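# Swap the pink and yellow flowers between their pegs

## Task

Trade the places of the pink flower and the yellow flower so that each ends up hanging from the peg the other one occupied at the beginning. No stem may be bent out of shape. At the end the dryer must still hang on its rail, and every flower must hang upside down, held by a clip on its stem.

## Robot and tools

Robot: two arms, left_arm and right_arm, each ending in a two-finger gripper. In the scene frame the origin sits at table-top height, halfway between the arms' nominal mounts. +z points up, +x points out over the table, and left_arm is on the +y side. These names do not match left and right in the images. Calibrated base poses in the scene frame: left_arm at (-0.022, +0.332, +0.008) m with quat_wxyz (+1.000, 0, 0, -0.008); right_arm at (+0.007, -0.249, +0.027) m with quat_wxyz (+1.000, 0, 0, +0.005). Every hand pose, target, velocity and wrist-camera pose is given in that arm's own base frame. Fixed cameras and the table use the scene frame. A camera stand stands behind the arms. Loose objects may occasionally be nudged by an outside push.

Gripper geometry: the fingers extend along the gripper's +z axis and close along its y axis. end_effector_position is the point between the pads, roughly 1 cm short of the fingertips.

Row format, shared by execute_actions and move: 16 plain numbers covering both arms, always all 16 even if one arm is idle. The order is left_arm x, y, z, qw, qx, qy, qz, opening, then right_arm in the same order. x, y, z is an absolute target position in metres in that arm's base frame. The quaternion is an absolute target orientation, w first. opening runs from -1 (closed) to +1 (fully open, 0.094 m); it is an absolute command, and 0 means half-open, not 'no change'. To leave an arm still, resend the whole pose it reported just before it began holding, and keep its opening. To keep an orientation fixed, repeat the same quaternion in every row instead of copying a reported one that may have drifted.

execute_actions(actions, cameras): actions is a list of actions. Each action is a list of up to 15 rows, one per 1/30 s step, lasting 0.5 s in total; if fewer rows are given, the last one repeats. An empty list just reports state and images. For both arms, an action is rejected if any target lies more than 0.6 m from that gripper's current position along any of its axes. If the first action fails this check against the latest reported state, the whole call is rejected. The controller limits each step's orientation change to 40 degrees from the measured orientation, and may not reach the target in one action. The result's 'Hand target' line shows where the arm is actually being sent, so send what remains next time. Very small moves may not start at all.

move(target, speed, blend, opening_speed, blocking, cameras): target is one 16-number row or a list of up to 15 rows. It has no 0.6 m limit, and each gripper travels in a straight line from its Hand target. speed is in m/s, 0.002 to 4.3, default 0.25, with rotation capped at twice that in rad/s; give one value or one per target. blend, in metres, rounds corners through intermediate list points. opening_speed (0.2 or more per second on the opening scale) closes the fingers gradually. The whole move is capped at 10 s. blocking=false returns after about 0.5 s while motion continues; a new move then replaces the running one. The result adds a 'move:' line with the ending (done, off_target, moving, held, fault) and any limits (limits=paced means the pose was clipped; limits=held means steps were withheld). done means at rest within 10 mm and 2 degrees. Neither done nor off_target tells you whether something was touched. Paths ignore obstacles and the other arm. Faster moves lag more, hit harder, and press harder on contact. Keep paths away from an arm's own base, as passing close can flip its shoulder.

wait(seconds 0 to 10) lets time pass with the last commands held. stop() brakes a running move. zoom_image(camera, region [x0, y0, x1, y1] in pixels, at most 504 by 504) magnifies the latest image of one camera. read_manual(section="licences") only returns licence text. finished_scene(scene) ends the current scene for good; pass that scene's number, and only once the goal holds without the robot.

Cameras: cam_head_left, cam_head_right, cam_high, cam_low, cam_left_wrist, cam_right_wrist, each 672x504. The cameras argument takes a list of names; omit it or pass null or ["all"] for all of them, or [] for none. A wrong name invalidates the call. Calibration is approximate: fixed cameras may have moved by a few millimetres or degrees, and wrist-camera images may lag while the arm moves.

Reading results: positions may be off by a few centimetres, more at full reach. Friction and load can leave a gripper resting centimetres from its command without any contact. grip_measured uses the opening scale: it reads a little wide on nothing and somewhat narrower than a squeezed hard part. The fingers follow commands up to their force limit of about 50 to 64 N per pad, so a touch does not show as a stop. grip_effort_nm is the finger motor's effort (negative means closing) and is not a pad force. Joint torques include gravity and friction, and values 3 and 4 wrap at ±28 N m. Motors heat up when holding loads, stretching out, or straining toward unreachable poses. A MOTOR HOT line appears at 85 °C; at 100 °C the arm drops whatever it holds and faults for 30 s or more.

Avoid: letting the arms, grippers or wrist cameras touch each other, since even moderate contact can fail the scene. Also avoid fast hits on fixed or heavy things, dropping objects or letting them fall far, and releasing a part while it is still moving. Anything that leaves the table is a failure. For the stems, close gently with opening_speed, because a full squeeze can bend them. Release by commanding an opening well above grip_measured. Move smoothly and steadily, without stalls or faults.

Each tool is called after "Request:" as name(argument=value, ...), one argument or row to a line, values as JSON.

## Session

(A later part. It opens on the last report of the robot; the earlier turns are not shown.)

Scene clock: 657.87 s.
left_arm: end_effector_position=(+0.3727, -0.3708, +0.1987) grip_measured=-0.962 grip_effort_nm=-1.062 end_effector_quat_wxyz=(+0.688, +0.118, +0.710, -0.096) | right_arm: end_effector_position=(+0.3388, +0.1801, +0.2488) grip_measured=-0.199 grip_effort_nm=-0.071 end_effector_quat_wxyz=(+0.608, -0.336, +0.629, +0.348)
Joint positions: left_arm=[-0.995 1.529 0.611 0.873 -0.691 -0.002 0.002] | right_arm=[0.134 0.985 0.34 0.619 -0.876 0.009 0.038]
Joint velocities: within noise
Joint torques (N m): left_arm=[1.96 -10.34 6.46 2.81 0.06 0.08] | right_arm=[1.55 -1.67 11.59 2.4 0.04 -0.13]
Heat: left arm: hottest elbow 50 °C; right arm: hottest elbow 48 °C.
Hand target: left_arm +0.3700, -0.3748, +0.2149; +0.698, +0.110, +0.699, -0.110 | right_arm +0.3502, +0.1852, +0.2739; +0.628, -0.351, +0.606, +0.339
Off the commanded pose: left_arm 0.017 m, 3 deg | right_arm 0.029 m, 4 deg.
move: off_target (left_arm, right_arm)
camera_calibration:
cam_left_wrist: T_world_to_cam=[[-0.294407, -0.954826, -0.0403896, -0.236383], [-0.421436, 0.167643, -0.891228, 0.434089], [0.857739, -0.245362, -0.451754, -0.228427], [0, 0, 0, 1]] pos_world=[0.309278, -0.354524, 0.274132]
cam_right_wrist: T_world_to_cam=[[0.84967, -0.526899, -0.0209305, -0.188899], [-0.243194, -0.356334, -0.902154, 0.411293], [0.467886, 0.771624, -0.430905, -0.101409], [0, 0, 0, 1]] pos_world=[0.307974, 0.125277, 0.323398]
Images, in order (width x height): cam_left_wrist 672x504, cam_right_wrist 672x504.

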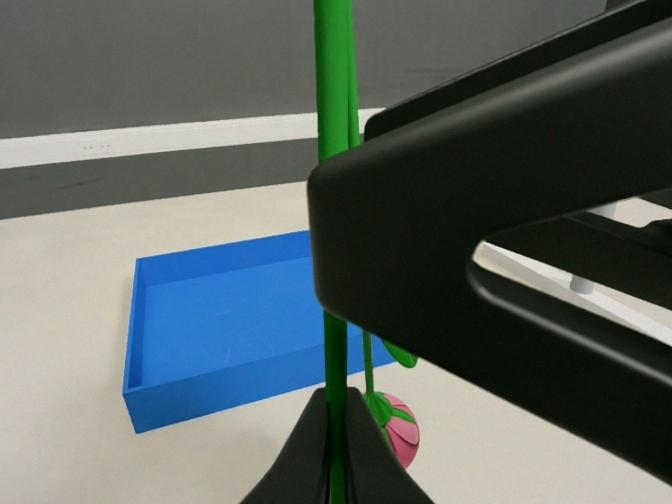

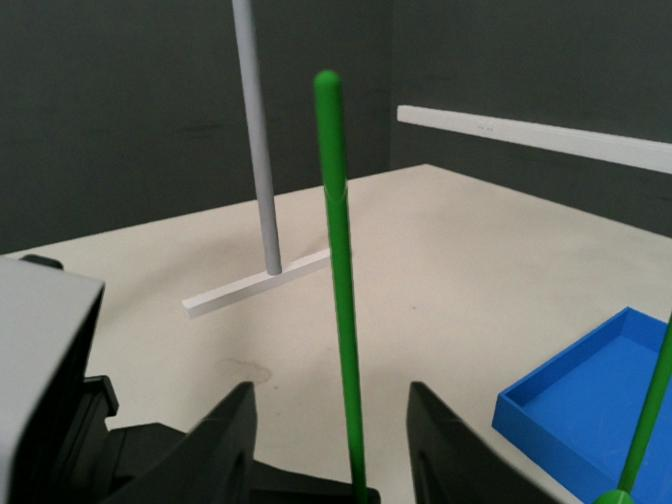

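Request:
move(
  target=[0.37,-0.375,0.215,0.698,0.110,0.698,-0.110,-1,0.358,0.183,0.274,0.627,-0.350,0.605,0.338,-0.2],
  speed=0.06,
  cameras=["cam_right_wrist","cam_left_wrist"],
)

Request:
zoom_image(
  camera="cam_right_wrist",
  region=[200, 350, 460, 504],
)

Scene clock: 661.63 s.
left_arm: end_effector_position=(+0.3727, -0.3708, +0.1987) grip_measured=-0.962 grip_effort_nm=-1.062 end_effector_quat_wxyz=(+0.688, +0.118, +0.710, -0.096) | right_arm: end_effector_position=(+0.3430, +0.1817, +0.2493) grip_measured=-0.199 grip_effort_nm=-0.061 end_effector_quat_wxyz=(+0.607, -0.339, +0.627, +0.351)
Joint positions: left_arm=[-0.995 1.529 0.611 0.873 -0.691 -0.002 0.002] | right_arm=[0.134 1.008 0.353 0.628 -0.886 0.009 0.038]
Joint velocities: within noise
Joint torques (N m): left_arm=[1.96 -10.34 6.46 2.82 0.06 0.08] | right_arm=[0.26 -1.96 11.49 2.45 -0.1 -0.12]
Heat: left arm: hottest elbow 50 °C; right arm: hottest elbow 48 °C.
Hand target: left_arm +0.3700, -0.3748, +0.2149; +0.698, +0.110, +0.699, -0.110 | right_arm +0.3565, +0.1823, +0.2738; +0.628, -0.351, +0.607, +0.338
Off the commanded pose: left_arm 0.017 m, 3 deg | right_arm 0.029 m, 4 deg.
move: off_target (left_arm, right_arm)
camera_calibration:
cam_left_wrist: T_world_to_cam=[[-0.294407, -0.954826, -0.0403896, -0.236383], [-0.421436, 0.167643, -0.891228, 0.434089], [0.857739, -0.245362, -0.451754, -0.228427], [0, 0, 0, 1]] pos_world=[0.309278, -0.354524, 0.274132]
cam_right_wrist: T_world_to_cam=[[0.854652, -0.518786, -0.0207815, -0.194823], [-0.239459, -0.358339, -0.902359, 0.412508], [0.460685, 0.776179, -0.430483, -0.102868], [0, 0, 0, 1]] pos_world=[0.312674, 0.12659, 0.323899]
Images, in order (width x height): cam_left_wrist 672x504, cam_right_wrist 672x504.

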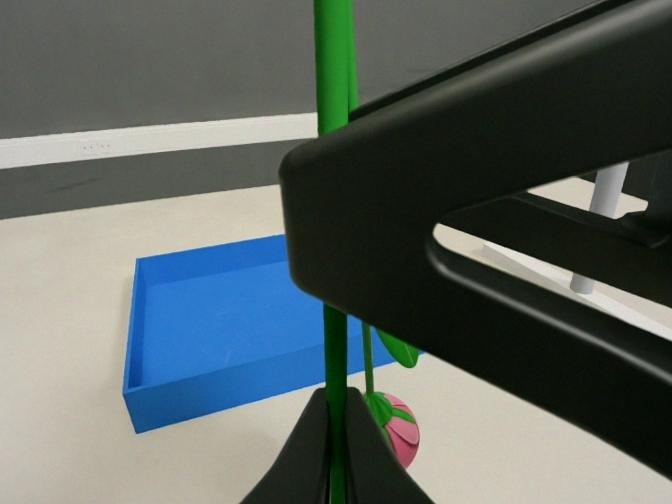

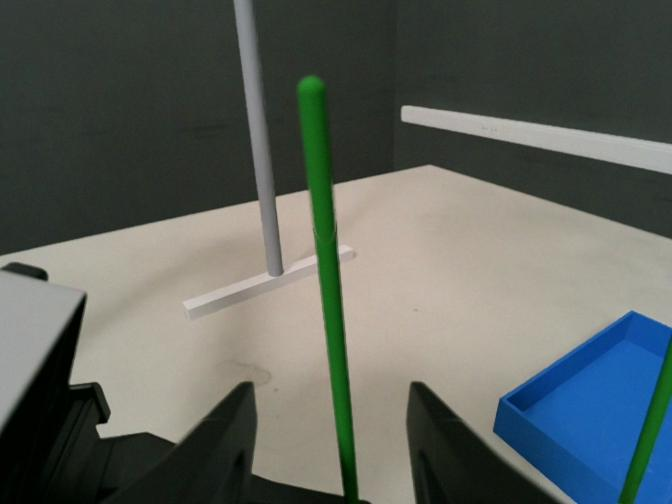

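Scaled by 1.938 from the camera's 672x504 image, which has a finer 960x720 frame.

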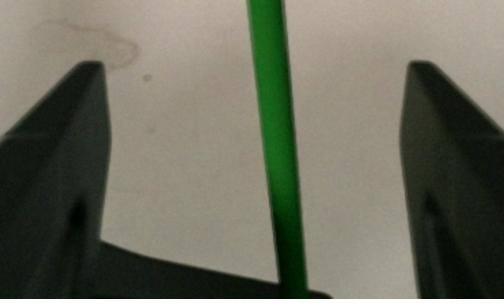

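Request:
move(
  target=[
    [0.37,-0.375,0.215,0.698,0.110,0.698,-0.110,-1,0.362,0.180,0.274,0.627,-0.350,0.605,0.338,-0.2],
    [0.37,-0.375,0.215,0.698,0.110,0.698,-0.110,-1,0.362,0.180,0.274,0.627,-0.350,0.605,0.338,-1],
  ],
  speed=0.06,
  opening_speed=0.6,
  cameras=["cam_right_wrist","cam_left_wrist"],
)

Scene clock: 666.63 s.
left_arm: end_effector_position=(+0.3727, -0.3708, +0.1987) grip_measured=-0.962 grip_effort_nm=-1.067 end_effector_quat_wxyz=(+0.688, +0.118, +0.710, -0.096) | right_arm: end_effector_position=(+0.3465, +0.1803, +0.2499) grip_measured=-0.961 grip_effort_nm=-0.974 end_effector_quat_wxyz=(+0.607, -0.341, +0.626, +0.352)
Joint positions: left_arm=[-0.995 1.529 0.611 0.873 -0.691 -0.002 0.002] | right_arm=[0.125 1.022 0.361 0.636 -0.899 0.006 0.002]
Joint velocities: within noise
Joint torques (N m): left_arm=[1.96 -10.34 6.48 2.82 0.05 0.08] | right_arm=[0.03 -2.49 11.37 2.45 -0.11 -0.1]
Heat: left arm: hottest elbow 50 °C; right arm: hottest elbow 49 °C.
Hand target: left_arm +0.3700, -0.3748, +0.2148; +0.698, +0.110, +0.699, -0.110 | right_arm +0.3605, +0.1794, +0.2740; +0.628, -0.351, +0.606, +0.339
Off the commanded pose: left_arm 0.017 m, 3 deg | right_arm 0.029 m, 4 deg.
move: off_target (left_arm, right_arm); target 2's new opening was sent with right_arm's hand 0.029 m and 4 deg from that target
camera_calibration:
cam_left_wrist: T_world_to_cam=[[-0.294407, -0.954826, -0.0403896, -0.236383], [-0.421436, 0.167643, -0.891228, 0.434089], [0.857739, -0.245362, -0.451754, -0.228427], [0, 0, 0, 1]] pos_world=[0.309278, -0.354524, 0.274132]
cam_right_wrist: T_world_to_cam=[[0.856932, -0.515145, -0.0171466, -0.200797], [-0.234564, -0.360139, -0.902928, 0.412141], [0.458964, 0.77777, -0.429449, -0.103125], [0, 0, 0, 1]] pos_world=[0.316074, 0.125196, 0.324404]
Images, in order (width x height): cam_left_wrist 672x504, cam_right_wrist 672x504.

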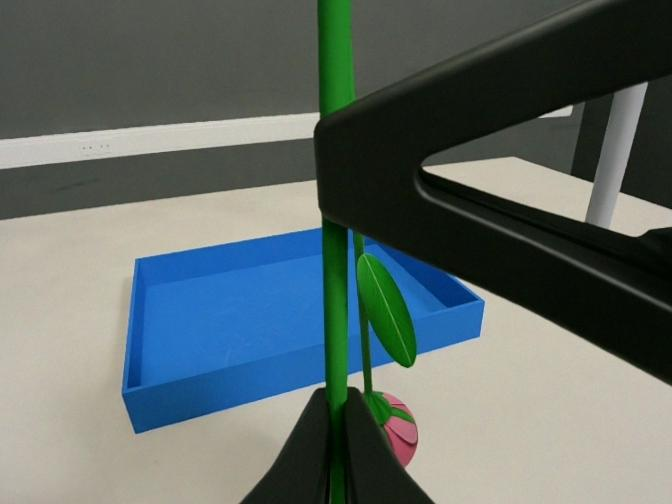

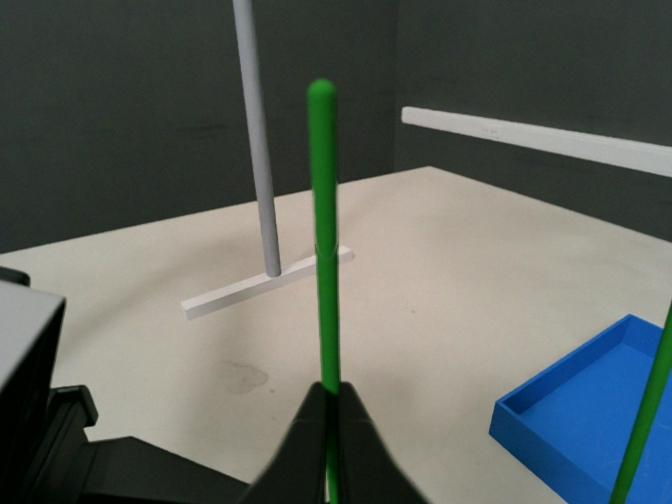

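Request:
move(
  target=[
    [0.37,-0.375,0.215,0.698,0.110,0.698,-0.110,-0.3,0.362,0.180,0.274,0.627,-0.350,0.605,0.338,-1],
    [0.25,-0.333,0.225,0.698,0.110,0.698,-0.110,-0.3,0.362,0.180,0.274,0.627,-0.350,0.605,0.338,-1],
    [0.30,-0.295,0.46,0.773,0.066,0.626,-0.081,0.3,0.362,0.180,0.274,0.627,-0.350,0.605,0.338,-1],
  ],
  speed=0.12,
)

Scene clock: 675.07 s.
left_arm: end_effector_position=(+0.2955, -0.2954, +0.4271) grip_measured=+0.298 grip_effort_nm=0.051 end_effector_quat_wxyz=(+0.763, +0.082, +0.637, -0.074) | right_arm: end_effector_position=(+0.3464, +0.1804, +0.2499) grip_measured=-0.965 grip_effort_nm=-1.033 end_effector_quat_wxyz=(+0.607, -0.342, +0.625, +0.352)
Joint positions: left_arm=[-1.106 0.92 0.666 0.526 -0.863 0.241 0.061] | right_arm=[0.125 1.022 0.361 0.637 -0.9 0.006 0.002]
Joint velocities: within noise
Joint torques (N m): left_arm=[3.19 -4.01 12.71 1.33 0.25 0.17] | right_arm=[0.03 -2.2 11.43 2.36 -0.08 -0.09]
Heat: left arm: hottest elbow 50 °C; right arm: hottest elbow 48 °C.
Hand target: left_arm +0.2986, -0.2936, +0.4594; +0.773, +0.066, +0.626, -0.081 | right_arm +0.3605, +0.1794, +0.2740; +0.628, -0.351, +0.606, +0.338
Off the commanded pose: left_arm 0.033 m, 3 deg | right_arm 0.029 m, 4 deg.
move: off_target (left_arm, right_arm); target 3's new opening was sent with left_arm's hand 0.033 m and 3 deg from that target
camera_calibration:
cam_left_wrist: T_world_to_cam=[[-0.209736, -0.97676, -0.0441579, -0.20782], [-0.240847, 0.0953816, -0.965865, 0.549707], [0.94763, -0.191942, -0.255255, -0.135325], [0, 0, 0, 1]] pos_world=[0.217046, -0.281397, 0.487223]
cam_right_wrist: T_world_to_cam=[[0.857311, -0.514547, -0.0161143, -0.201189], [-0.233407, -0.36061, -0.90304, 0.411885], [0.458846, 0.777947, -0.429253, -0.103206], [0, 0, 0, 1]] pos_world=[0.315974, 0.125297, 0.324405]

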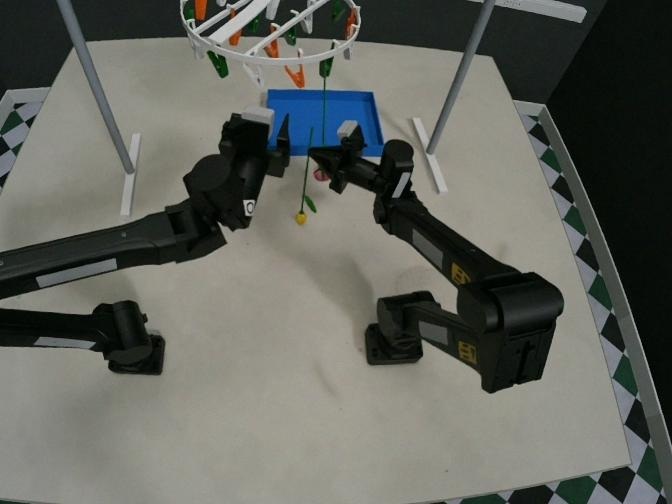

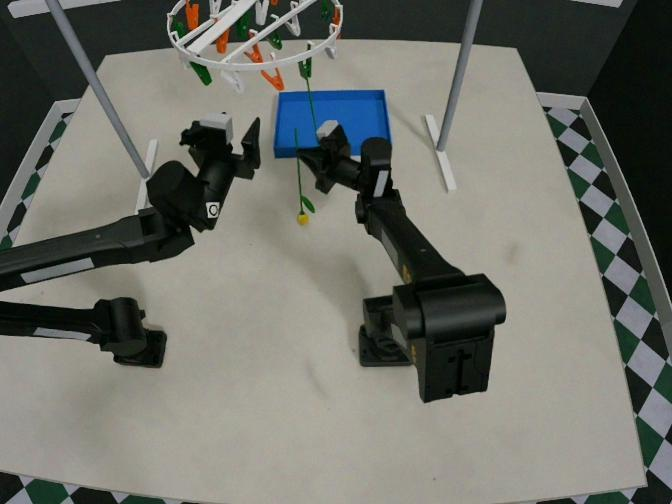

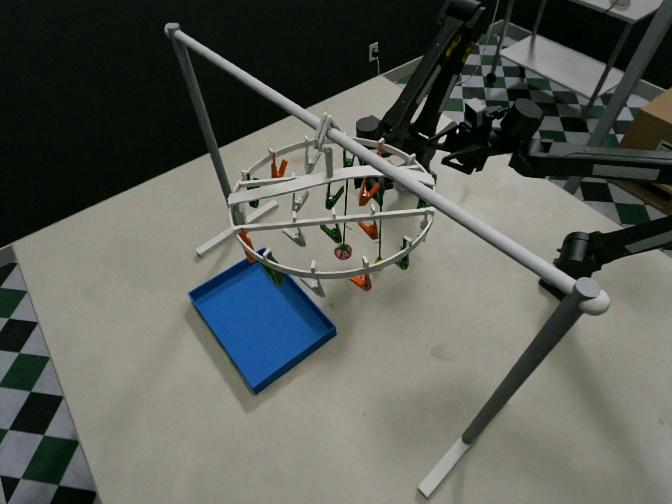

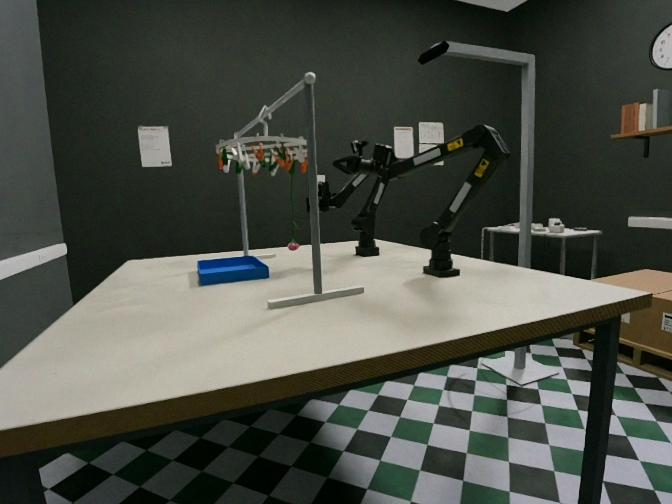

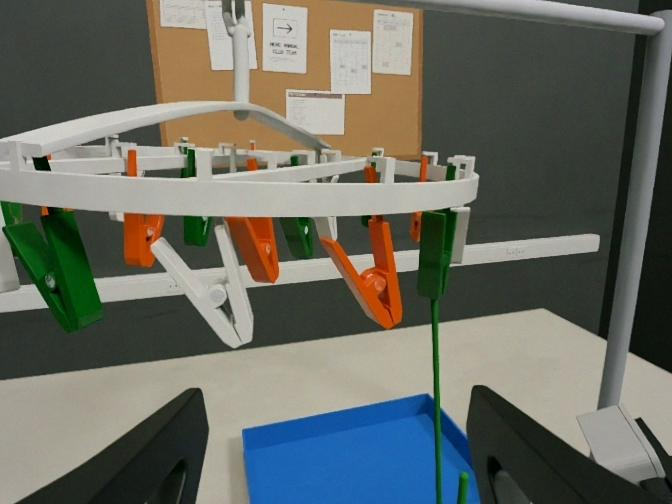

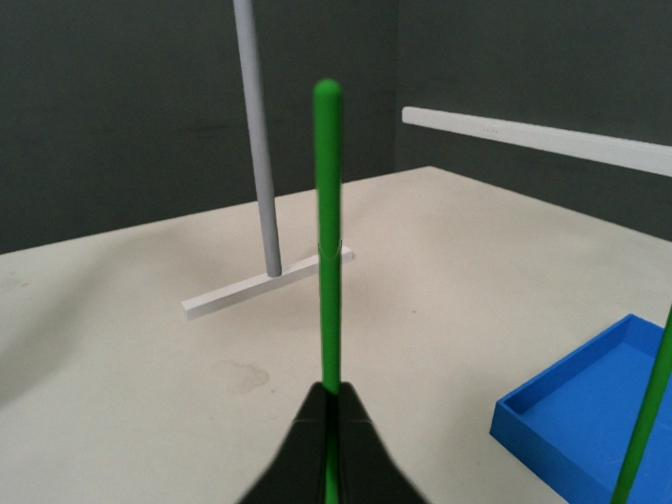

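Request:
move(
  target=[
    [0.29,-0.25,0.40,0.612,0.354,0.612,-0.354,-0.3,0.362,0.180,0.274,0.627,-0.350,0.605,0.338,-1],
    [0.318,-0.28,0.325,0.612,0.354,0.612,-0.354,-0.3,0.362,0.180,0.274,0.627,-0.350,0.605,0.338,-1],
  ],
  speed=0.15,
  cameras=["cam_left_wrist","cam_right_wrist"],
)

Scene clock: 704.50 s.
left_arm: end_effector_position=(+0.3180, -0.2757, +0.3218) grip_measured=-0.298 grip_effort_nm=-0.120 end_effector_quat_wxyz=(+0.610, +0.354, +0.617, -0.349) | right_arm: end_effector_position=(+0.3464, +0.1804, +0.2499) grip_measured=-0.965 grip_effort_nm=-1.033 end_effector_quat_wxyz=(+0.607, -0.342, +0.625, +0.352)
Joint positions: left_arm=[-0.498 0.88 0.504 0.361 0.544 0.009 0.033] | right_arm=[0.125 1.022 0.361 0.637 -0.9 0.006 0.002]
Joint velocities: within noise
Joint torques (N m): left_arm=[1.9 -2.37 8.88 2.91 -0.06 -0.05] | right_arm=[0.09 -2.32 11.4 2.36 -0.08 -0.08]
Heat: left arm: hottest elbow 54 °C; right arm: hottest elbow 46 °C.
Hand target: left_arm +0.3179, -0.2799, +0.3251; +0.612, +0.354, +0.612, -0.354 | right_arm +0.3605, +0.1794, +0.2740; +0.628, -0.351, +0.606, +0.338
Off the commanded pose: left_arm 0.005 m, 1 deg | right_arm 0.029 m, 4 deg.
move: off_target (right_arm)
camera_calibration:
cam_left_wrist: T_world_to_cam=[[-0.860558, -0.509143, -0.0146123, 0.137893], [-0.208961, 0.37906, -0.90147, 0.498927], [0.464516, -0.772714, -0.432594, -0.129149], [0, 0, 0, 1]] pos_world=[0.282913, -0.218711, 0.395914]
cam_right_wrist: T_world_to_cam=[[0.857311, -0.514547, -0.0161143, -0.201189], [-0.233407, -0.36061, -0.90304, 0.411885], [0.458846, 0.777947, -0.429253, -0.103206], [0, 0, 0, 1]] pos_world=[0.315974, 0.125297, 0.324405]
Images, in order (width x height): cam_left_wrist 672x504, cam_right_wrist 672x504.

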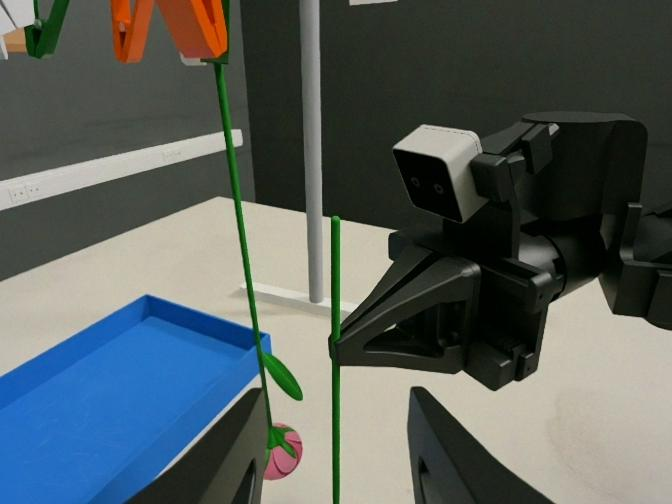

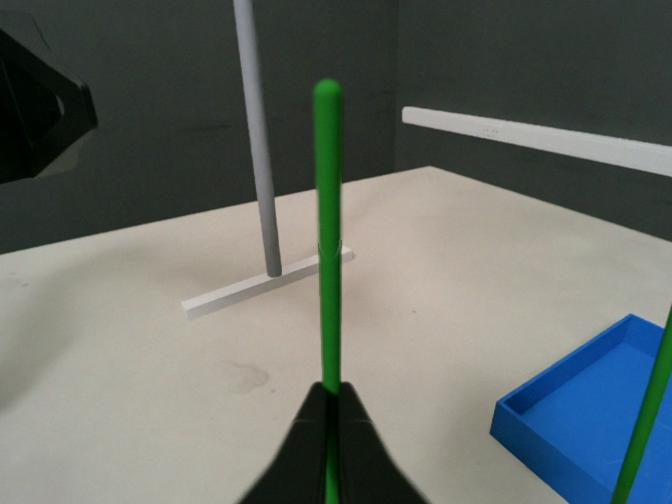

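Request:
move(
  target=[
    [0.350,-0.338,0.318,0.612,0.354,0.612,-0.354,-0.3,0.362,0.180,0.274,0.627,-0.350,0.605,0.338,-1],
    [0.376,-0.381,0.320,0.612,0.354,0.612,-0.354,-0.3,0.362,0.180,0.274,0.627,-0.350,0.605,0.338,-1],
  ],
  speed=0.08,
  cameras=["cam_left_wrist","cam_right_wrist"],
)

Scene clock: 710.07 s.
left_arm: end_effector_position=(+0.3663, -0.3672, +0.2908) grip_measured=-0.298 grip_effort_nm=-0.125 end_effector_quat_wxyz=(+0.593, +0.357, +0.633, -0.346) | right_arm: end_effector_position=(+0.3464, +0.1804, +0.2499) grip_measured=-0.965 grip_effort_nm=-1.033 end_effector_quat_wxyz=(+0.607, -0.342, +0.625, +0.352)
Joint positions: left_arm=[-0.66 1.223 0.659 0.502 0.382 0.008 0.033] | right_arm=[0.125 1.022 0.361 0.637 -0.9 0.006 0.002]
Joint velocities: within noise
Joint torques (N m): left_arm=[1.85 -5.83 11.96 2.97 -0.06 -0.05] | right_arm=[0.09 -2.61 11.4 2.33 -0.07 -0.09]
Heat: left arm: hottest elbow 54 °C; right arm: hottest elbow 46 °C.
Hand target: left_arm +0.3742, -0.3794, +0.3201; +0.612, +0.354, +0.612, -0.354 | right_arm +0.3605, +0.1794, +0.2740; +0.628, -0.351, +0.606, +0.338
Off the commanded pose: left_arm 0.034 m, 3 deg | right_arm 0.029 m, 4 deg.
move: off_target (left_arm, right_arm)
camera_calibration:
cam_left_wrist: T_world_to_cam=[[-0.861065, -0.508494, 0.00080893, 0.128366], [-0.24088, 0.406496, -0.881328, 0.531593], [0.447821, -0.759076, -0.472505, -0.212884], [0, 0, 0, 1]] pos_world=[0.333916, -0.312412, 0.367815]
cam_right_wrist: T_world_to_cam=[[0.857311, -0.514547, -0.0161143, -0.201189], [-0.233407, -0.36061, -0.90304, 0.411885], [0.458846, 0.777947, -0.429253, -0.103206], [0, 0, 0, 1]] pos_world=[0.315974, 0.125297, 0.324405]
Images, in order (width x height): cam_left_wrist 672x504, cam_right_wrist 672x504.

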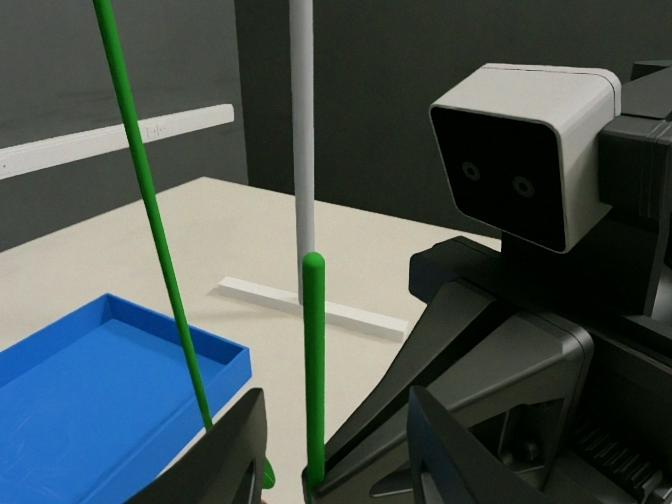

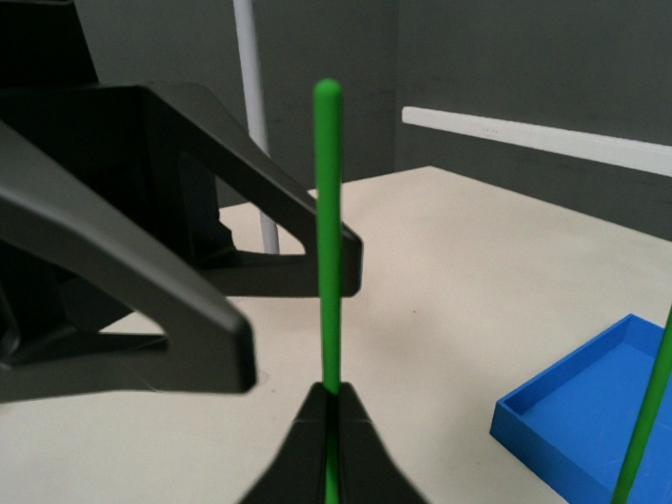

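Request:
move(
  target=[0.387,-0.392,0.343,0.624,0.354,0.600,-0.354,-0.3,0.362,0.180,0.274,0.627,-0.350,0.605,0.338,-1],
  speed=0.06,
  cameras=["cam_left_wrist","cam_right_wrist"],
)

Scene clock: 716.73 s.
left_arm: end_effector_position=(+0.3789, -0.3788, +0.3160) grip_measured=-0.298 grip_effort_nm=-0.120 end_effector_quat_wxyz=(+0.608, +0.355, +0.619, -0.348) | right_arm: end_effector_position=(+0.3464, +0.1804, +0.2499) grip_measured=-0.965 grip_effort_nm=-1.033 end_effector_quat_wxyz=(+0.607, -0.342, +0.625, +0.352)
Joint positions: left_arm=[-0.665 1.244 0.723 0.502 0.377 0.008 0.033] | right_arm=[0.125 1.022 0.361 0.637 -0.9 0.006 0.002]
Joint velocities: within noise
Joint torques (N m): left_arm=[1.85 -6.36 12.04 2.5 -0.06 0.02] | right_arm=[-0.21 -2.43 11.38 2.36 -0.08 -0.1]
Heat: left arm: hottest elbow 55 °C; right arm: hottest elbow 46 °C.
Hand target: left_arm +0.3855, -0.3905, +0.3428; +0.624, +0.354, +0.600, -0.354 | right_arm +0.3605, +0.1794, +0.2740; +0.628, -0.351, +0.606, +0.338
Off the commanded pose: left_arm 0.031 m, 3 deg | right_arm 0.029 m, 4 deg.
move: off_target (left_arm, right_arm)
camera_calibration:
cam_left_wrist: T_world_to_cam=[[-0.860422, -0.509363, -0.014909, 0.137743], [-0.211301, 0.383249, -0.899151, 0.547099], [0.463708, -0.770499, -0.437385, -0.236987], [0, 0, 0, 1]] pos_world=[0.344012, -0.322112, 0.390324]
cam_right_wrist: T_world_to_cam=[[0.857311, -0.514547, -0.0161143, -0.201189], [-0.233407, -0.36061, -0.90304, 0.411885], [0.458846, 0.777947, -0.429253, -0.103206], [0, 0, 0, 1]] pos_world=[0.315974, 0.125297, 0.324405]
Images, in order (width x height): cam_left_wrist 672x504, cam_right_wrist 672x504.

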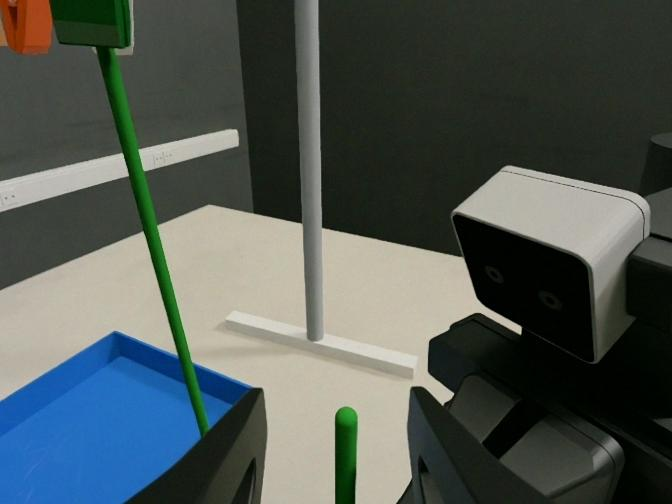

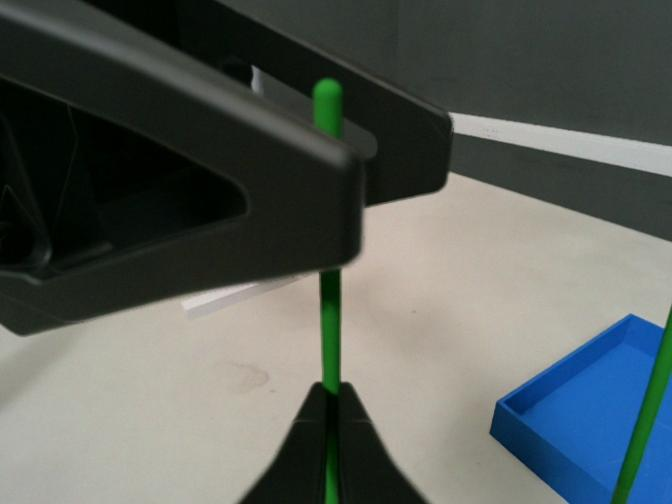

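Request:
move(
  target=[
    [0.386,-0.391,0.326,0.624,0.354,0.600,-0.354,-0.3,0.362,0.180,0.274,0.627,-0.350,0.605,0.338,-1],
  ],
  speed=0.06,
  cameras=["cam_left_wrist","cam_right_wrist"],
)

Scene clock: 719.50 s.
left_arm: end_effector_position=(+0.3827, -0.3820, +0.3124) grip_measured=-0.298 grip_effort_nm=-0.115 end_effector_quat_wxyz=(+0.614, +0.355, +0.613, -0.349) | right_arm: end_effector_position=(+0.3464, +0.1804, +0.2499) grip_measured=-0.965 grip_effort_nm=-1.028 end_effector_quat_wxyz=(+0.607, -0.342, +0.625, +0.352)
Joint positions: left_arm=[-0.665 1.271 0.723 0.544 0.377 0.008 0.033] | right_arm=[0.125 1.022 0.361 0.637 -0.9 0.006 0.002]
Joint velocities: within noise
Joint torques (N m): left_arm=[1.85 -6.59 9.98 2.86 -0.06 0.02] | right_arm=[0.09 -2.2 11.41 2.36 -0.09 -0.08]
Heat: left arm: hottest elbow 56 °C; right arm: hottest elbow 46 °C.
Hand target: left_arm +0.3854, -0.3906, +0.3259; +0.624, +0.354, +0.600, -0.354 | right_arm +0.3605, +0.1794, +0.2740; +0.628, -0.351, +0.606, +0.338
Off the commanded pose: left_arm 0.017 m, 2 deg | right_arm 0.029 m, 4 deg.
move: off_target (left_arm, right_arm)
camera_calibration:
cam_left_wrist: T_world_to_cam=[[-0.8604, -0.509201, -0.0206411, 0.141155], [-0.19985, 0.374393, -0.905478, 0.540187], [0.468798, -0.774948, -0.423892, -0.250656], [0, 0, 0, 1]] pos_world=[0.346913, -0.324611, 0.38579]
cam_right_wrist: T_world_to_cam=[[0.857311, -0.514547, -0.0161143, -0.201189], [-0.233407, -0.36061, -0.90304, 0.411885], [0.458846, 0.777947, -0.429253, -0.103206], [0, 0, 0, 1]] pos_world=[0.315974, 0.125297, 0.324405]
Images, in order (width x height): cam_left_wrist 672x504, cam_right_wrist 672x504.

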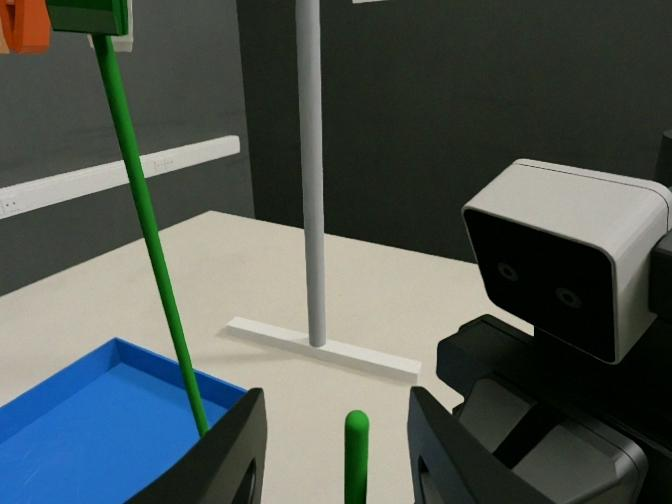

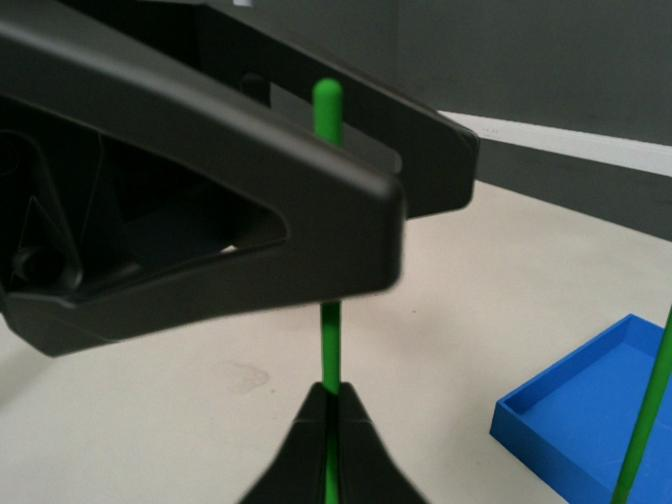

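Request:
move(
  target=[
    [0.377,-0.387,0.314,0.624,0.354,0.600,-0.354,-0.3,0.362,0.180,0.274,0.627,-0.350,0.605,0.338,-1],
  ],
  speed=0.06,
  cameras=["cam_left_wrist","cam_right_wrist"],
)

Scene clock: 721.97 s.
left_arm: end_effector_position=(+0.3789, -0.3821, +0.3127) grip_measured=-0.298 grip_effort_nm=-0.115 end_effector_quat_wxyz=(+0.621, +0.353, +0.606, -0.350) | right_arm: end_effector_position=(+0.3464, +0.1804, +0.2499) grip_measured=-0.965 grip_effort_nm=-1.038 end_effector_quat_wxyz=(+0.607, -0.342, +0.625, +0.352)
Joint positions: left_arm=[-0.672 1.271 0.708 0.58 0.37 0.008 0.033] | right_arm=[0.125 1.022 0.361 0.637 -0.9 0.006 0.002]
Joint velocities: within noise
Joint torques (N m): left_arm=[1.85 -6.89 8.08 2.85 -0.07 0.02] | right_arm=[-0.15 -2.26 11.41 2.36 -0.08 -0.08]
Heat: left arm: hottest elbow 56 °C; right arm: hottest elbow 46 °C.
Hand target: left_arm +0.3769, -0.3870, +0.3140; +0.624, +0.354, +0.600, -0.354 | right_arm +0.3605, +0.1794, +0.2740; +0.628, -0.351, +0.606, +0.338
Off the commanded pose: left_arm 0.005 m, 1 deg | right_arm 0.029 m, 4 deg.
move: off_target (right_arm)
camera_calibration:
cam_left_wrist: T_world_to_cam=[[-0.859995, -0.509518, -0.0282954, 0.139907], [-0.184591, 0.362299, -0.9136, 0.531878], [0.475747, -0.780468, -0.405628, -0.259201], [0, 0, 0, 1]] pos_world=[0.341813, -0.323712, 0.384744]
cam_right_wrist: T_world_to_cam=[[0.857311, -0.514547, -0.0161143, -0.201189], [-0.233407, -0.36061, -0.90304, 0.411885], [0.458846, 0.777947, -0.429253, -0.103206], [0, 0, 0, 1]] pos_world=[0.315974, 0.125297, 0.324405]
Images, in order (width x height): cam_left_wrist 672x504, cam_right_wrist 672x504.

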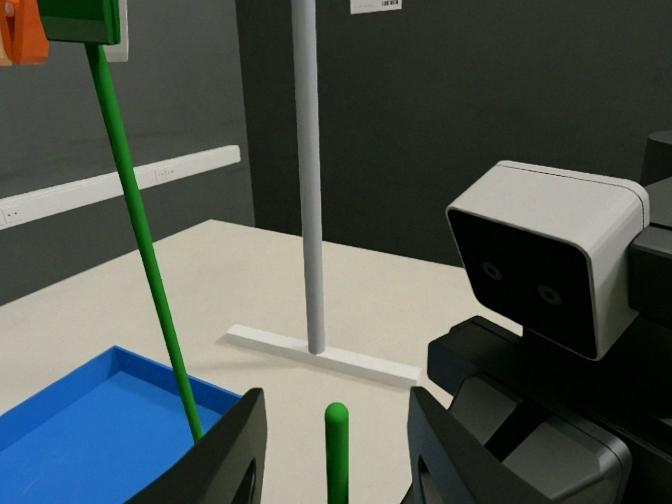

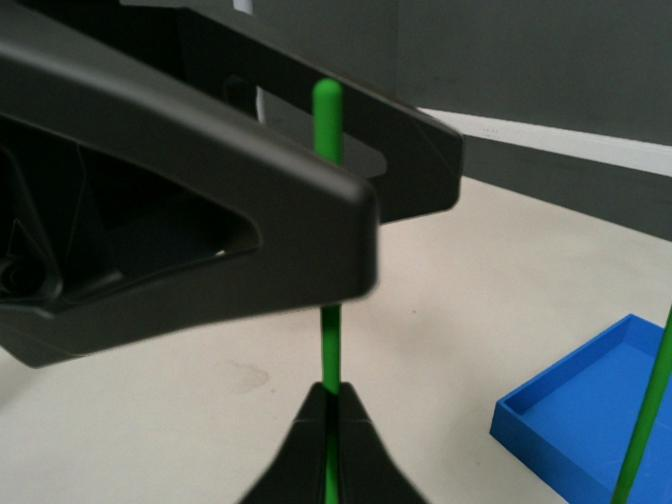

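Request:
move(
  target=[
    [0.377,-0.387,0.299,0.624,0.354,0.600,-0.354,-0.3,0.362,0.180,0.274,0.627,-0.350,0.605,0.338,-1],
  ],
  speed=0.06,
  cameras=["cam_left_wrist","cam_right_wrist"],
)

Scene clock: 725.20 s.
left_arm: end_effector_position=(+0.3785, -0.3817, +0.2997) grip_measured=-0.298 grip_effort_nm=-0.120 end_effector_quat_wxyz=(+0.622, +0.353, +0.604, -0.350) | right_arm: end_effector_position=(+0.3464, +0.1804, +0.2499) grip_measured=-0.965 grip_effort_nm=-1.038 end_effector_quat_wxyz=(+0.607, -0.342, +0.625, +0.352)
Joint positions: left_arm=[-0.672 1.295 0.686 0.631 0.37 0.008 0.033] | right_arm=[0.125 1.022 0.361 0.637 -0.9 0.006 0.002]
Joint velocities: within noise
Joint torques (N m): left_arm=[1.85 -6.71 7.88 2.92 -0.06 0.02] | right_arm=[0.09 -2.37 11.38 2.39 -0.09 -0.08]
Heat: left arm: hottest elbow 56 °C; right arm: hottest elbow 46 °C.
Hand target: left_arm +0.3770, -0.3869, +0.2990; +0.624, +0.354, +0.600, -0.354 | right_arm +0.3605, +0.1794, +0.2741; +0.628, -0.351, +0.606, +0.338
Off the commanded pose: left_arm 0.006 m, 1 deg | right_arm 0.029 m, 4 deg.
move: off_target (right_arm)
camera_calibration:
cam_left_wrist: T_world_to_cam=[[-0.859685, -0.509963, -0.0296408, 0.139519], [-0.182028, 0.360042, -0.915006, 0.518346], [0.477291, -0.781222, -0.40235, -0.265911], [0, 0, 0, 1]] pos_world=[0.341213, -0.323213, 0.371436]
cam_right_wrist: T_world_to_cam=[[0.857311, -0.514547, -0.0161143, -0.201189], [-0.233407, -0.36061, -0.90304, 0.411885], [0.458846, 0.777947, -0.429253, -0.103206], [0, 0, 0, 1]] pos_world=[0.315974, 0.125297, 0.324405]
Images, in order (width x height): cam_left_wrist 672x504, cam_right_wrist 672x504.

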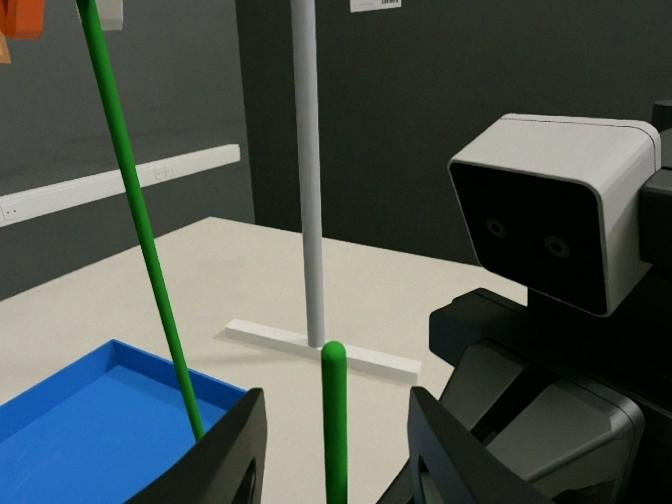

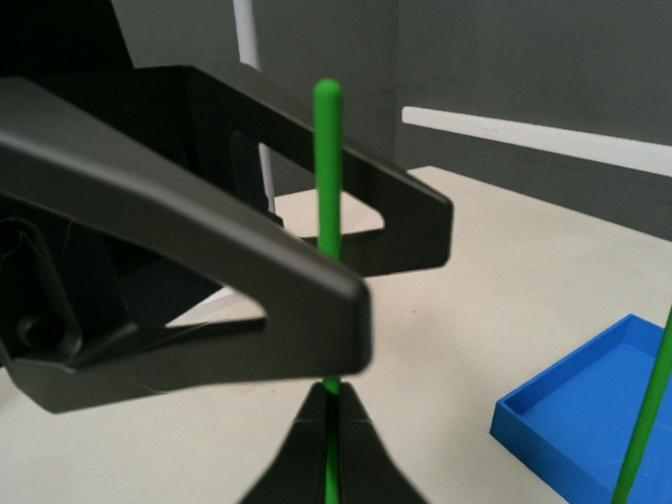

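Request:
move(
  target=[
    [0.377,-0.387,0.299,0.624,0.354,0.600,-0.354,-1,0.362,0.180,0.274,0.627,-0.350,0.605,0.338,-1],
  ],
  opening_speed=0.6,
  cameras=["cam_right_wrist"],
)

Request:
move(
  target=[
    [0.377,-0.387,0.299,0.624,0.354,0.600,-0.354,-1,0.362,0.180,0.262,0.627,-0.350,0.605,0.338,-0.5],
    [0.377,-0.387,0.299,0.624,0.354,0.600,-0.354,-1,0.358,0.180,0.197,0.627,-0.350,0.605,0.338,-0.5],
  ],
  speed=0.06,
  cameras=["cam_left_wrist","cam_right_wrist"],
)

Scene clock: 729.60 s.
left_arm: end_effector_position=(+0.3783, -0.3818, +0.2997) grip_measured=-0.948 grip_effort_nm=-0.989 end_effector_quat_wxyz=(+0.622, +0.353, +0.604, -0.350) | right_arm: end_effector_position=(+0.3464, +0.1804, +0.2498) grip_measured=-0.965 grip_effort_nm=-1.028 end_effector_quat_wxyz=(+0.607, -0.342, +0.625, +0.352)
Joint positions: left_arm=[-0.672 1.295 0.686 0.631 0.37 0.008 0.002] | right_arm=[0.125 1.023 0.361 0.637 -0.9 0.006 0.002]
Joint velocities: within noise
Joint torques (N m): left_arm=[1.85 -6.71 7.87 2.93 -0.06 0.02] | right_arm=[-0.09 -2.32 11.4 2.37 -0.09 -0.08]
Heat: left arm: hottest elbow 56 °C; right arm: hottest elbow 46 °C.
Hand target: left_arm +0.3769, -0.3870, +0.2990; +0.624, +0.354, +0.600, -0.354 | right_arm +0.3606, +0.1794, +0.2739; +0.628, -0.351, +0.606, +0.338
Off the commanded pose: left_arm 0.005 m, 1 deg | right_arm 0.029 m, 4 deg.
move: off_target (right_arm)
camera_calibration:
cam_right_wrist: T_world_to_cam=[[0.857319, -0.514522, -0.01645, -0.201173], [-0.23376, -0.360633, -0.90294, 0.411899], [0.45865, 0.777953, -0.429453, -0.103169], [0, 0, 0, 1]] pos_world=[0.316074, 0.125297, 0.324305]
Images, in order (width x height): cam_right_wrist 672x504.

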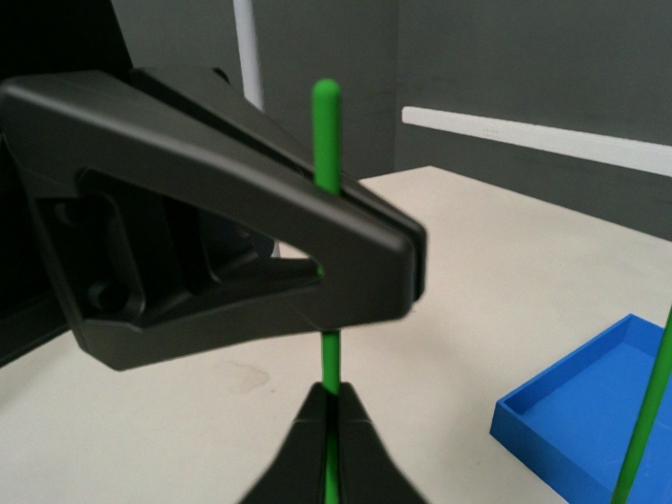

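Scene clock: 731.67 s.
left_arm: end_effector_position=(+0.3787, -0.3817, +0.2996) grip_measured=-0.951 grip_effort_nm=-1.062 end_effector_quat_wxyz=(+0.623, +0.353, +0.605, -0.350) | right_arm: end_effector_position=(+0.3594, +0.1820, +0.2027) grip_measured=-0.501 grip_effort_nm=0.071 end_effector_quat_wxyz=(+0.628, -0.350, +0.605, +0.343)
Joint positions: left_arm=[-0.672 1.296 0.686 0.631 0.368 0.008 0.002] | right_arm=[0.125 1.295 0.316 1.016 -0.9 0.003 0.023]
Joint velocities: within noise
Joint torques (N m): left_arm=[1.85 -6.77 7.88 2.91 0.02 0.03] | right_arm=[0.21 -4.42 4.88 2.48 0.07 -0.08]
Heat: left arm: hottest elbow 56 °C; right arm: hottest elbow 46 °C.
Hand target: left_arm +0.3769, -0.3869, +0.2990; +0.624, +0.354, +0.600, -0.354 | right_arm +0.3579, +0.1800, +0.1971; +0.628, -0.351, +0.607, +0.338
Off the commanded pose: left_arm 0.006 m, 1 deg | right_arm 0.006 m, 0 deg.
move: done
camera_calibration:
cam_left_wrist: T_world_to_cam=[[-0.858957, -0.51119, -0.0296179, 0.138946], [-0.182565, 0.359781, -0.915001, 0.518371], [0.478396, -0.78054, -0.402362, -0.266153], [0, 0, 0, 1]] pos_world=[0.341311, -0.323215, 0.371336]
cam_right_wrist: T_world_to_cam=[[0.856758, -0.514584, 0.0342015, -0.222212], [-0.176396, -0.354717, -0.918183, 0.354397], [0.484614, 0.780627, -0.394677, -0.147488], [0, 0, 0, 1]] pos_world=[0.324371, 0.126497, 0.274791]
Images, in order (width x height): cam_left_wrist 672x504, cam_right_wrist 672x504.

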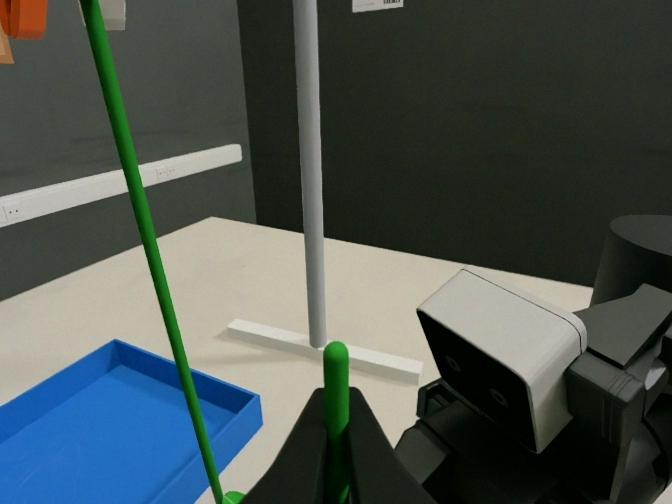

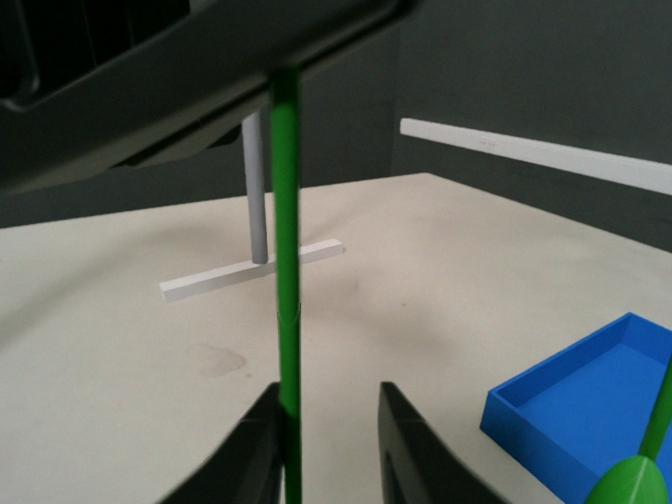

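Request:
move(
  target=[
    [0.377,-0.387,0.299,0.624,0.354,0.600,-0.354,-1,0.347,0.186,0.196,0.627,-0.350,0.605,0.338,-0.5],
  ],
  speed=0.06,
  cameras=["cam_left_wrist","cam_right_wrist"],
)

Scene clock: 734.03 s.
left_arm: end_effector_position=(+0.3787, -0.3817, +0.2996) grip_measured=-0.951 grip_effort_nm=-1.067 end_effector_quat_wxyz=(+0.623, +0.353, +0.605, -0.350) | right_arm: end_effector_position=(+0.3527, +0.1832, +0.1954) grip_measured=-0.501 grip_effort_nm=0.071 end_effector_quat_wxyz=(+0.625, -0.344, +0.613, +0.341)
Joint positions: left_arm=[-0.672 1.296 0.686 0.631 0.368 0.008 0.002] | right_arm=[0.138 1.29 0.29 1.019 -0.873 0.003 0.023]
Joint velocities: within noise
Joint torques (N m): left_arm=[1.85 -6.83 7.86 2.91 0.02 0.02] | right_arm=[1.32 -5.77 4.72 2.36 0.09 -0.07]
Heat: left arm: hottest elbow 56 °C; right arm: hottest elbow 46 °C.
Hand target: left_arm +0.3769, -0.3869, +0.2990; +0.624, +0.354, +0.600, -0.354 | right_arm +0.3471, +0.1859, +0.1961; +0.628, -0.351, +0.606, +0.339
Off the commanded pose: left_arm 0.006 m, 1 deg | right_arm 0.006 m, 1 deg.
move: done
camera_calibration:
cam_left_wrist: T_world_to_cam=[[-0.858957, -0.51119, -0.0296179, 0.138946], [-0.182565, 0.359781, -0.915001, 0.518371], [0.478396, -0.78054, -0.402362, -0.266153], [0, 0, 0, 1]] pos_world=[0.341311, -0.323215, 0.371336]
cam_right_wrist: T_world_to_cam=[[0.850091, -0.526231, 0.0206363, -0.208558], [-0.19664, -0.353521, -0.914525, 0.353125], [0.488547, 0.773371, -0.404003, -0.14623], [0, 0, 0, 1]] pos_world=[0.318172, 0.128178, 0.268168]
Images, in order (width x height): cam_left_wrist 672x504, cam_right_wrist 672x504.

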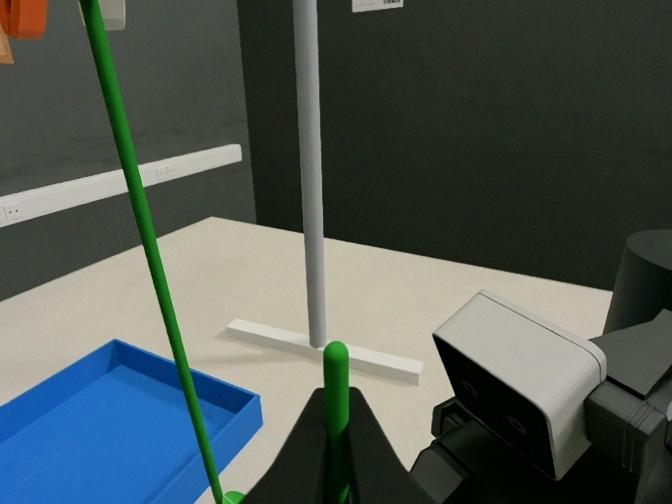

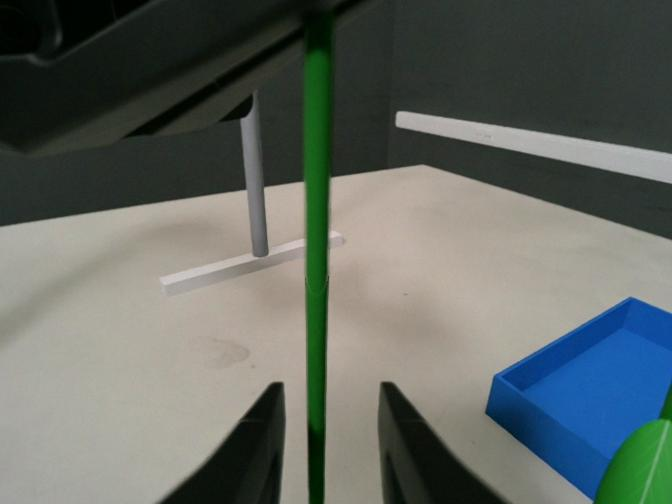

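Request:
move(
  target=[
    [0.377,-0.387,0.299,0.624,0.354,0.600,-0.354,-1,0.341,0.189,0.197,0.627,-0.350,0.605,0.338,-0.5],
    [0.377,-0.387,0.299,0.624,0.354,0.600,-0.354,-1,0.341,0.189,0.197,0.627,-0.350,0.605,0.338,-1],
  ],
  speed=0.06,
  opening_speed=0.6,
  cameras=["cam_right_wrist"],
)

Scene clock: 738.20 s.
left_arm: end_effector_position=(+0.3787, -0.3817, +0.2996) grip_measured=-0.951 grip_effort_nm=-1.062 end_effector_quat_wxyz=(+0.623, +0.353, +0.605, -0.350) | right_arm: end_effector_position=(+0.3473, +0.1859, +0.1983) grip_measured=-0.949 grip_effort_nm=-0.926 end_effector_quat_wxyz=(+0.629, -0.344, +0.610, +0.338)
Joint positions: left_arm=[-0.672 1.296 0.686 0.631 0.368 0.008 0.002] | right_arm=[0.154 1.267 0.277 1.019 -0.853 0.003 0.002]
Joint velocities: within noise
Joint torques (N m): left_arm=[1.85 -6.77 7.88 2.91 0.02 0.03] | right_arm=[1.49 -5.66 4.83 1.96 -0.08 -0.08]
Heat: left arm: hottest elbow 56 °C; right arm: hottest elbow 46 °C.
Hand target: left_arm +0.3769, -0.3869, +0.2990; +0.624, +0.354, +0.600, -0.354 | right_arm +0.3410, +0.1890, +0.1969; +0.628, -0.351, +0.606, +0.339
Off the commanded pose: left_arm 0.006 m, 1 deg | right_arm 0.007 m, 1 deg.
move: done
camera_calibration:
cam_right_wrist: T_world_to_cam=[[0.847423, -0.530186, 0.0278769, -0.202308], [-0.18935, -0.350867, -0.917081, 0.353225], [0.496005, 0.771877, -0.397724, -0.148078], [0, 0, 0, 1]] pos_world=[0.311771, 0.130972, 0.270681]
Images, in order (width x height): cam_right_wrist 672x504.

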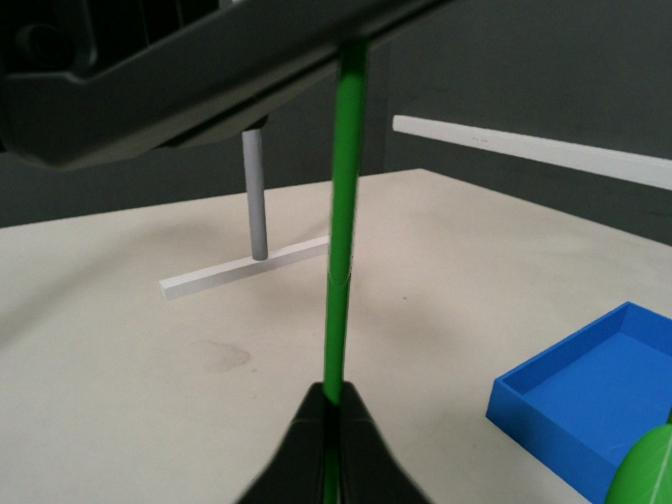

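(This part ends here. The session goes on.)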